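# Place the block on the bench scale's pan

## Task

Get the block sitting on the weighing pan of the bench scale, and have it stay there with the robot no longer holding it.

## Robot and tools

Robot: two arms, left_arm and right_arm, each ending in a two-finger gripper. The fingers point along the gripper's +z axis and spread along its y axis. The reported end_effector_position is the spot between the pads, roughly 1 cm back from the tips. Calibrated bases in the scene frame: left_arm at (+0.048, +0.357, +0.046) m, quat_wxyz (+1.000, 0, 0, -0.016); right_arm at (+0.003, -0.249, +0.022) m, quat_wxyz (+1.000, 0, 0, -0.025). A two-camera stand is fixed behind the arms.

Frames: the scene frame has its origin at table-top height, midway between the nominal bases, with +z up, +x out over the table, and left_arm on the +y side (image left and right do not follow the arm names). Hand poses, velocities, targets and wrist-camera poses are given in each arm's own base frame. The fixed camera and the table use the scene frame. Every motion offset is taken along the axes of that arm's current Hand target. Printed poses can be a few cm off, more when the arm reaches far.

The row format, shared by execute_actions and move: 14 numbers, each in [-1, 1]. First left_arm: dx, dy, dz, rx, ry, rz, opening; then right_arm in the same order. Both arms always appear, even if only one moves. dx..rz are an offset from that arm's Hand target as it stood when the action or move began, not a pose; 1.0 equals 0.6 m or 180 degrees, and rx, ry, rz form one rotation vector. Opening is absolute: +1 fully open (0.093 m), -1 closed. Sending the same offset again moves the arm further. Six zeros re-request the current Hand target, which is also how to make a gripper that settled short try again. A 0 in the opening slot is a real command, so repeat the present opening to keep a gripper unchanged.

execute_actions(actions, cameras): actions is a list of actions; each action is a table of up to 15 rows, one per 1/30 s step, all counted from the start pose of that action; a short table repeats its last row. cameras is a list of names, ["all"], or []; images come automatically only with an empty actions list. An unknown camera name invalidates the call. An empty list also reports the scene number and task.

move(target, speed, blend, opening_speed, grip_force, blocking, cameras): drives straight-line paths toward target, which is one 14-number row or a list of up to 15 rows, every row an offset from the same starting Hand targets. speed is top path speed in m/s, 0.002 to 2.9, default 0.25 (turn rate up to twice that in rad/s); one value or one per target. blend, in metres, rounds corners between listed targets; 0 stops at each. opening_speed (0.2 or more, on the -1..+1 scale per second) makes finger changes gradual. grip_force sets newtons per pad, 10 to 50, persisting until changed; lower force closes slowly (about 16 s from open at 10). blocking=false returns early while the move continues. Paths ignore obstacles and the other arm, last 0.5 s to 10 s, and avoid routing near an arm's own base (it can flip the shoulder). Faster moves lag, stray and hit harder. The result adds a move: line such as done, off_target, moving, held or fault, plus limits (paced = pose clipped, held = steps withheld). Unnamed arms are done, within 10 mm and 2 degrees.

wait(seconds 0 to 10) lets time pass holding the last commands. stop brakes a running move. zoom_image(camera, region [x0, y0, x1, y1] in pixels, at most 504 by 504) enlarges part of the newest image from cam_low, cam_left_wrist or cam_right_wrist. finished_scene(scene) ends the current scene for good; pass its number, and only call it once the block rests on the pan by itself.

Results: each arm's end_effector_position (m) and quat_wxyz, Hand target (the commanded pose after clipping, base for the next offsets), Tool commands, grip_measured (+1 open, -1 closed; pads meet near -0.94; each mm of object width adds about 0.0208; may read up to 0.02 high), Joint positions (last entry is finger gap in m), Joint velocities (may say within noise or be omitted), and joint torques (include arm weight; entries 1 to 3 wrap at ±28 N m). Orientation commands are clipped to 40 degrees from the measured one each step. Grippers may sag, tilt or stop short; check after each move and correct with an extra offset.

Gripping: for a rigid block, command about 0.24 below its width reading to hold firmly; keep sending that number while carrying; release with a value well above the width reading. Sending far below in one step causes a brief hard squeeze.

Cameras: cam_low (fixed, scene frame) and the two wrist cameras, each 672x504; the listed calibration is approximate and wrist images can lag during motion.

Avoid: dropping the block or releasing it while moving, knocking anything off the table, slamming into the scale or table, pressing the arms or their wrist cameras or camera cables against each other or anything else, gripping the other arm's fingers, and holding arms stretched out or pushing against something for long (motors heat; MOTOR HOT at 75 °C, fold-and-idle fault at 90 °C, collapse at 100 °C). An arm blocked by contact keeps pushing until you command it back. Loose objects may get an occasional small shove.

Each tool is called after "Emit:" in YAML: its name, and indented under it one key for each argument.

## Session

Emit:
execute_actions:
  actions: []

Emit:
zoom_image:
  camera: "cam_low"
  region: [200, 160, 500, 340]

Scene clock: 0.00 s.
left_arm: end_effector_position=(+0.2582, +0.0057, +0.1836) grip_measured=+1.000 end_effector_quat_wxyz=(+0.518, -0.140, +0.843, +0.042) | right_arm: end_effector_position=(+0.2336, -0.0192, +0.2171) grip_measured=+1.000 end_effector_quat_wxyz=(+0.562, -0.042, +0.825, -0.046)
Joint positions: left_arm=[-0.264 0.61 0.505 -0.43 -0.448 -0.334 0.093] | right_arm=[-0.185 0.384 0.523 -0.517 -0.144 -0.189 0.093]
Joint velocities: within noise
Joint torques (N m): no reading
Heat: left arm: 31 °C; right arm: 32 °C.
Hand target: left_arm +0.2599, +0.0054, +0.1908; +0.526, -0.142, +0.837, +0.039 | right_arm +0.2345, -0.0193, +0.2247; +0.569, -0.042, +0.820, -0.047
Tool commands: left_gripper/opening=+1.0 right_gripper/opening=+1.0
camera_calibration:
cam_left_wrist: T_world_to_cam=[[0.274739, -0.959271, 0.0657106, -0.0754327], [-0.752549, -0.257064, -0.60629, 0.344528], [0.598488, 0.117121, -0.792524, 0.0758398], [0, 0, 0, 1]] pos_world=[0.23461, 0.00732301, 0.273946]
cam_right_wrist: T_world_to_cam=[[0.006114, -0.994729, 0.10236, -0.0428896], [-0.705471, -0.0768371, -0.704562, 0.360405], [0.708713, -0.0679042, -0.702222, 0.0722152], [0, 0, 0, 1]] pos_world=[0.203338, -0.0100673, 0.309029]

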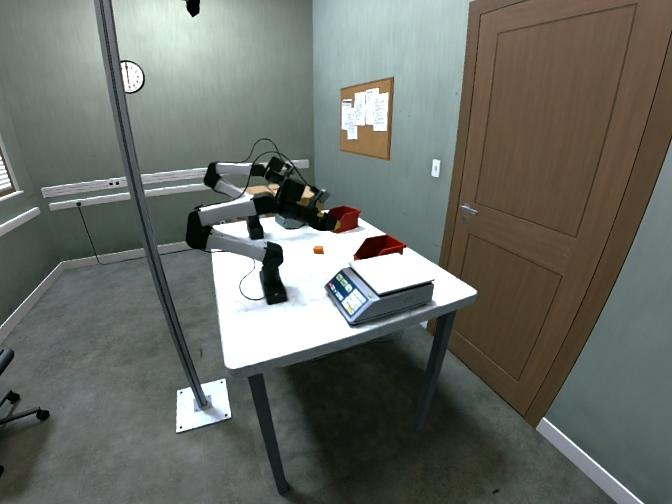

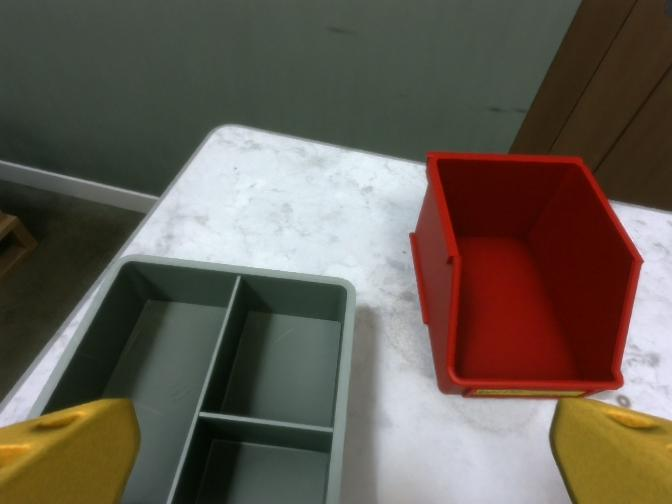

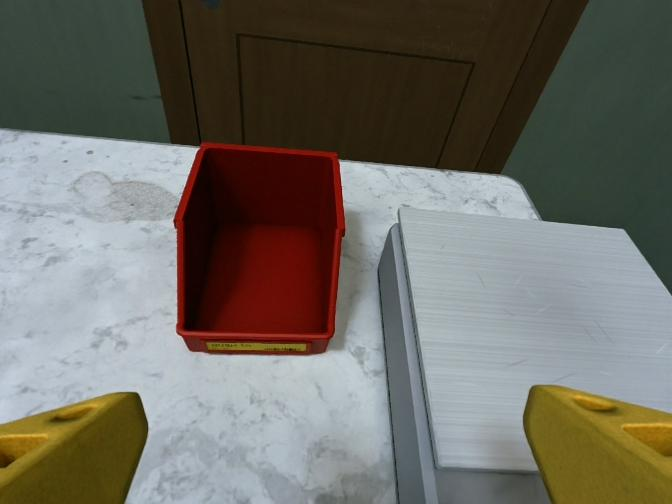

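Scaled by 1.680 from the camera's 672x504 image, which has a finer 960x720 frame.

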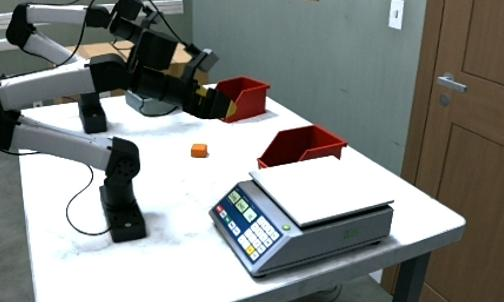

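Emit:
move:
  target: [0,0,0,0,0,0,1,0.002,0.454,0.072,-0.173,0.352,-0.18,1]
  speed: 0.5
  cameras: ["cam_right_wrist"]

Scene clock: 12.97 s.
left_arm: end_effector_position=(+0.2582, +0.0057, +0.1836) grip_measured=+1.000 end_effector_quat_wxyz=(+0.518, -0.140, +0.843, +0.042) | right_arm: end_effector_position=(+0.2701, +0.2434, +0.1686) grip_measured=+1.000 end_effector_quat_wxyz=(-0.001, -0.359, +0.933, -0.013)
Joint positions: left_arm=[-0.264 0.61 0.505 -0.43 -0.448 -0.334 0.093] | right_arm=[0.744 1.957 1.928 -1.552 0.023 0.009 0.093]
Joint torques (N m): left_arm=[-0.06 -0.29 10.26 2.4 -0.17 -0.07] | right_arm=[0.36 -7.09 8.91 0.19 -0.08 -0.19]
Heat: left arm: 34 °C; right arm: 36 °C.
Hand target: left_arm +0.2599, +0.0054, +0.1908; +0.526, -0.142, +0.837, +0.039 | right_arm +0.2703, +0.2495, +0.1745; +0.001, -0.366, +0.930, -0.001
Off the commanded pose: left_arm 0.007 m, 1 deg | right_arm 0.008 m, 2 deg.
joint sent to its limit (right arm) — joint 4 (wrist pitch), lower limit. The joint targets still meet the commanded pose.
move: done
camera_calibration:
cam_right_wrist: T_world_to_cam=[[0.65345, -0.756492, 0.0268714, 0.00289797], [-0.698792, -0.589201, 0.405625, 0.307858], [-0.291019, -0.283833, -0.913645, 0.388353], [0, 0, 0, 1]] pos_world=[0.326254, 0.29381, 0.229864]
Images, in order (width x height): cam_right_wrist 672x504.

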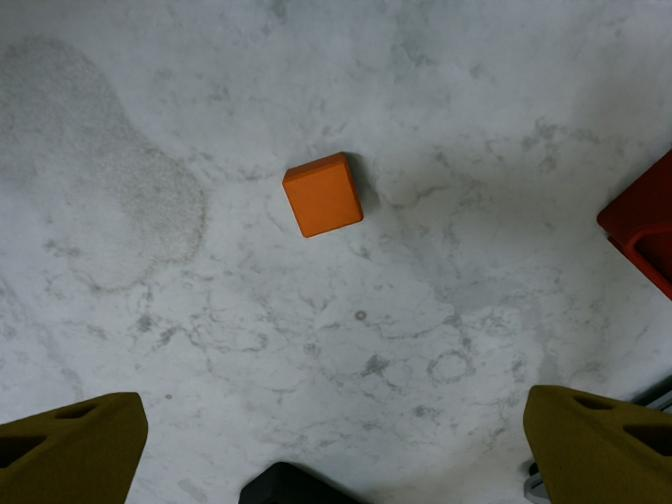

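Emit:
move:
  target:
    - [0,0,0,0,0,0,1,-0.009,0.003,0.2975,0,0,-0.094,1]
    - [0,0,0,0,0,0,1,-0.009,0.003,0.2975,0,0,-0.094,-0.6]
    - [0,0,0,0,0,0,1,-0.009,0.003,-0.055,0,0,-0.094,-0.6]
    - [0,0,0,0,0,0,1,0.358,-0.555,-0.06,0,0,0.35,-0.6]
  speed: [0.2,0.2,0.3,0.45]
  blend: [0,0,0.03,0]
  cameras: ["cam_right_wrist"]

Scene clock: 33.83 s.
left_arm: end_effector_position=(+0.2582, +0.0057, +0.1836) grip_measured=+1.000 end_effector_quat_wxyz=(+0.518, -0.140, +0.843, +0.042) | right_arm: end_effector_position=(+0.3338, -0.1415, +0.2040) grip_measured=-0.299 end_effector_quat_wxyz=(+0.045, +0.168, +0.985, -0.018)
Joint positions: left_arm=[-0.264 0.61 0.505 -0.43 -0.448 -0.334 0.093] | right_arm=[-0.394 1.879 1.963 -1.558 0.015 -0.057 0.031]
Joint torques (N m): left_arm=[-0.05 -0.32 10.33 2.41 -0.17 -0.05] | right_arm=[0.38 -6.56 9.02 0.51 -0.04 0.08]
Heat: left arm: 38 °C; right arm: 38 °C.
Hand target: left_arm +0.2599, +0.0054, +0.1908; +0.526, -0.142, +0.837, +0.039 | right_arm +0.3402, -0.1404, +0.2113; +0.002, +0.174, +0.985, +0.000
Off the commanded pose: left_arm 0.007 m, 1 deg | right_arm 0.010 m, 5 deg.
joint sent to its limit (right arm) — joint 4 (wrist pitch), lower limit. The joint targets are off in orientation, not in position.
move: off_target (right_arm)
camera_calibration:
cam_right_wrist: T_world_to_cam=[[-0.354173, -0.93492, 0.0220739, -0.0188179], [-0.887404, 0.343433, 0.30752, 0.326291], [-0.295088, 0.0893268, -0.951285, 0.391873], [0, 0, 0, 1]] pos_world=[0.398524, -0.164657, 0.272858]
Images, in order (width x height): cam_right_wrist 672x504.

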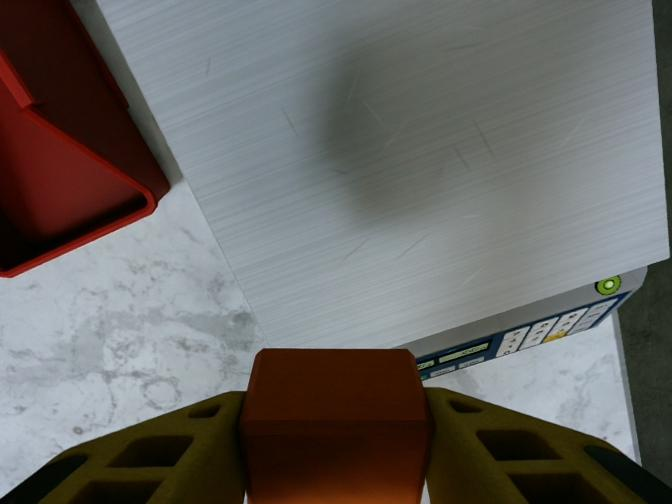

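Emit:
move:
  target:
    - [0,0,0,0,0,0,1,-0.093,-0.055,0.155,0,0,0,-0.6]
    - [0,0,0,0,0,0,1,-0.093,-0.055,0.192,0,0,0,-0.6]
  speed: [0.25,0.03]
  blend: [0.002,0]
  cameras: ["cam_right_wrist","cam_low"]

Emit:
zoom_image:
  camera: "cam_low"
  region: [350, 220, 440, 300]

Scene clock: 40.23 s.
left_arm: end_effector_position=(+0.2582, +0.0057, +0.1836) grip_measured=+1.000 end_effector_quat_wxyz=(+0.518, -0.140, +0.843, +0.042) | right_arm: end_effector_position=(+0.3787, -0.1912, +0.1025) grip_measured=-0.299 end_effector_quat_wxyz=(-0.006, +0.179, +0.984, -0.006)
Joint positions: left_arm=[-0.264 0.61 0.505 -0.43 -0.448 -0.334 0.093] | right_arm=[-0.462 2.197 2.026 -1.408 0.015 -0.102 0.031]
Joint torques (N m): left_arm=[-0.09 -0.32 10.19 2.41 -0.17 -0.07] | right_arm=[-0.06 -9.91 3.63 0.79 -0.05 -0.19]
Heat: left arm: 39 °C; right arm: 38 °C.
Hand target: left_arm +0.2599, +0.0054, +0.1908; +0.526, -0.142, +0.837, +0.039 | right_arm +0.3817, -0.1908, +0.0964; +0.002, +0.174, +0.985, -0.001
Off the commanded pose: left_arm 0.007 m, 1 deg | right_arm 0.007 m, 1 deg.
move: done
camera_calibration:
cam_right_wrist: T_world_to_cam=[[-0.37315, -0.927608, 0.0173958, -0.0380361], [-0.845179, 0.347605, 0.406008, 0.389063], [-0.382663, 0.136799, -0.913704, 0.351378], [0, 0, 0, 1]] pos_world=[0.449094, -0.218591, 0.163754]
Images, in order (width x height): cam_low 672x504, cam_right_wrist 672x504.

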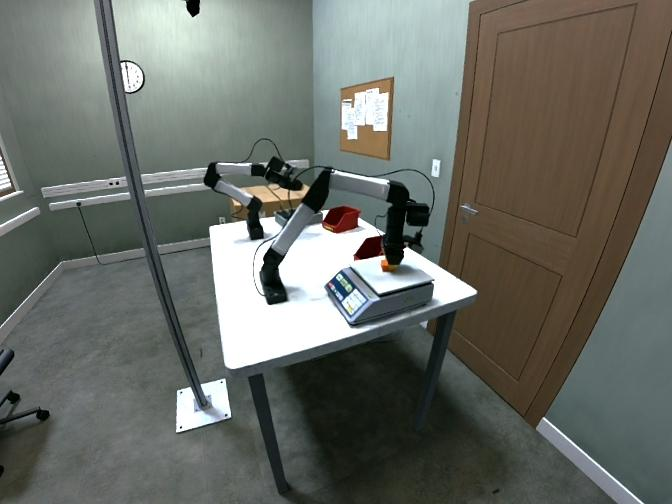

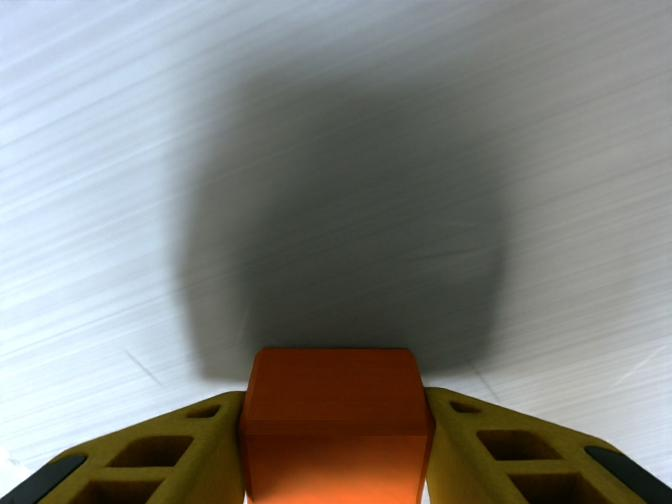

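Scaled by 5.600 from the camera's 672x504 image, which has a finer 960x720 frame.

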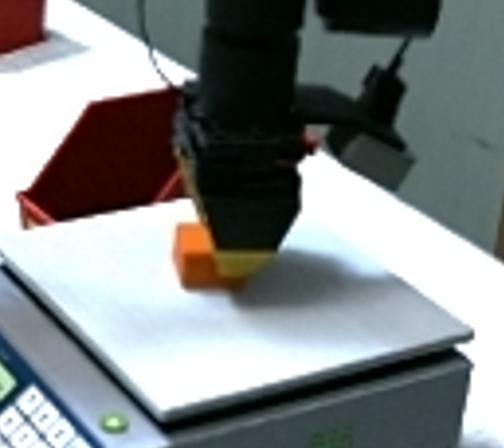

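Emit:
move:
  target:
    - [0,0,0,0,0,0,1,0,0,0.006,0,0,0,-0.6]
    - [0,0,0,0,0,0,1,0,0,-0.003,0,0,0,-0.6]
    - [0,0,0,0,0,0,1,0,0,-0.003,0,0,0,0.3]
    - [0,0,0,0,0,0,1,0,0,-0.19,0,0,0,0.3]
  speed: [0.03,0.05,0.05,0.2]
  opening_speed: 1.0
  cameras: ["cam_right_wrist"]

Scene clock: 46.87 s.
left_arm: end_effector_position=(+0.2582, +0.0057, +0.1836) grip_measured=+1.000 end_effector_quat_wxyz=(+0.518, -0.140, +0.843, +0.042) | right_arm: end_effector_position=(+0.3809, -0.1923, +0.1904) grip_measured=+0.298 end_effector_quat_wxyz=(+0.068, +0.178, +0.981, -0.027)
Joint positions: left_arm=[-0.264 0.61 0.505 -0.43 -0.448 -0.334 0.093] | right_arm=[-0.462 2.113 2.24 -1.553 0.015 -0.103 0.06]
Joint torques (N m): left_arm=[-0.12 -0.39 10.21 2.41 -0.16 -0.06] | right_arm=[-0.05 -11.48 8.34 0.55 -0.04 -0.18]
Heat: left arm: 39 °C; right arm: 39 °C.
Hand target: left_arm +0.2599, +0.0054, +0.1908; +0.526, -0.142, +0.837, +0.039 | right_arm +0.3813, -0.1906, +0.2103; +0.002, +0.174, +0.985, +0.000
Off the commanded pose: left_arm 0.007 m, 1 deg | right_arm 0.020 m, 8 deg.
joint sent to its limit (right arm) — joint 4 (wrist pitch), lower limit. The joint targets are off in orientation, not in position.
move: off_target (right_arm)
camera_calibration:
cam_right_wrist: T_world_to_cam=[[-0.375396, -0.926394, 0.0295135, -0.0409143], [-0.891688, 0.369655, 0.261243, 0.405166], [-0.252924, 0.071753, -0.964822, 0.380583], [0, 0, 0, 1]] pos_world=[0.442182, -0.214983, 0.262555]
Images, in order (width x height): cam_right_wrist 672x504.

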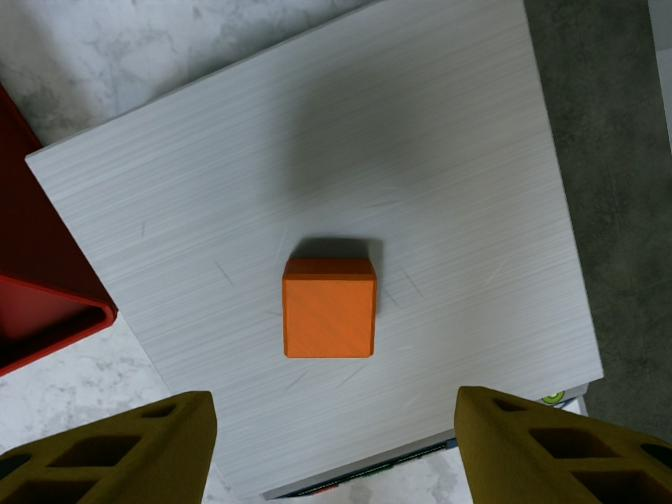

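Emit:
finished_scene:
  scene: 2

The scene is finished: the task was done.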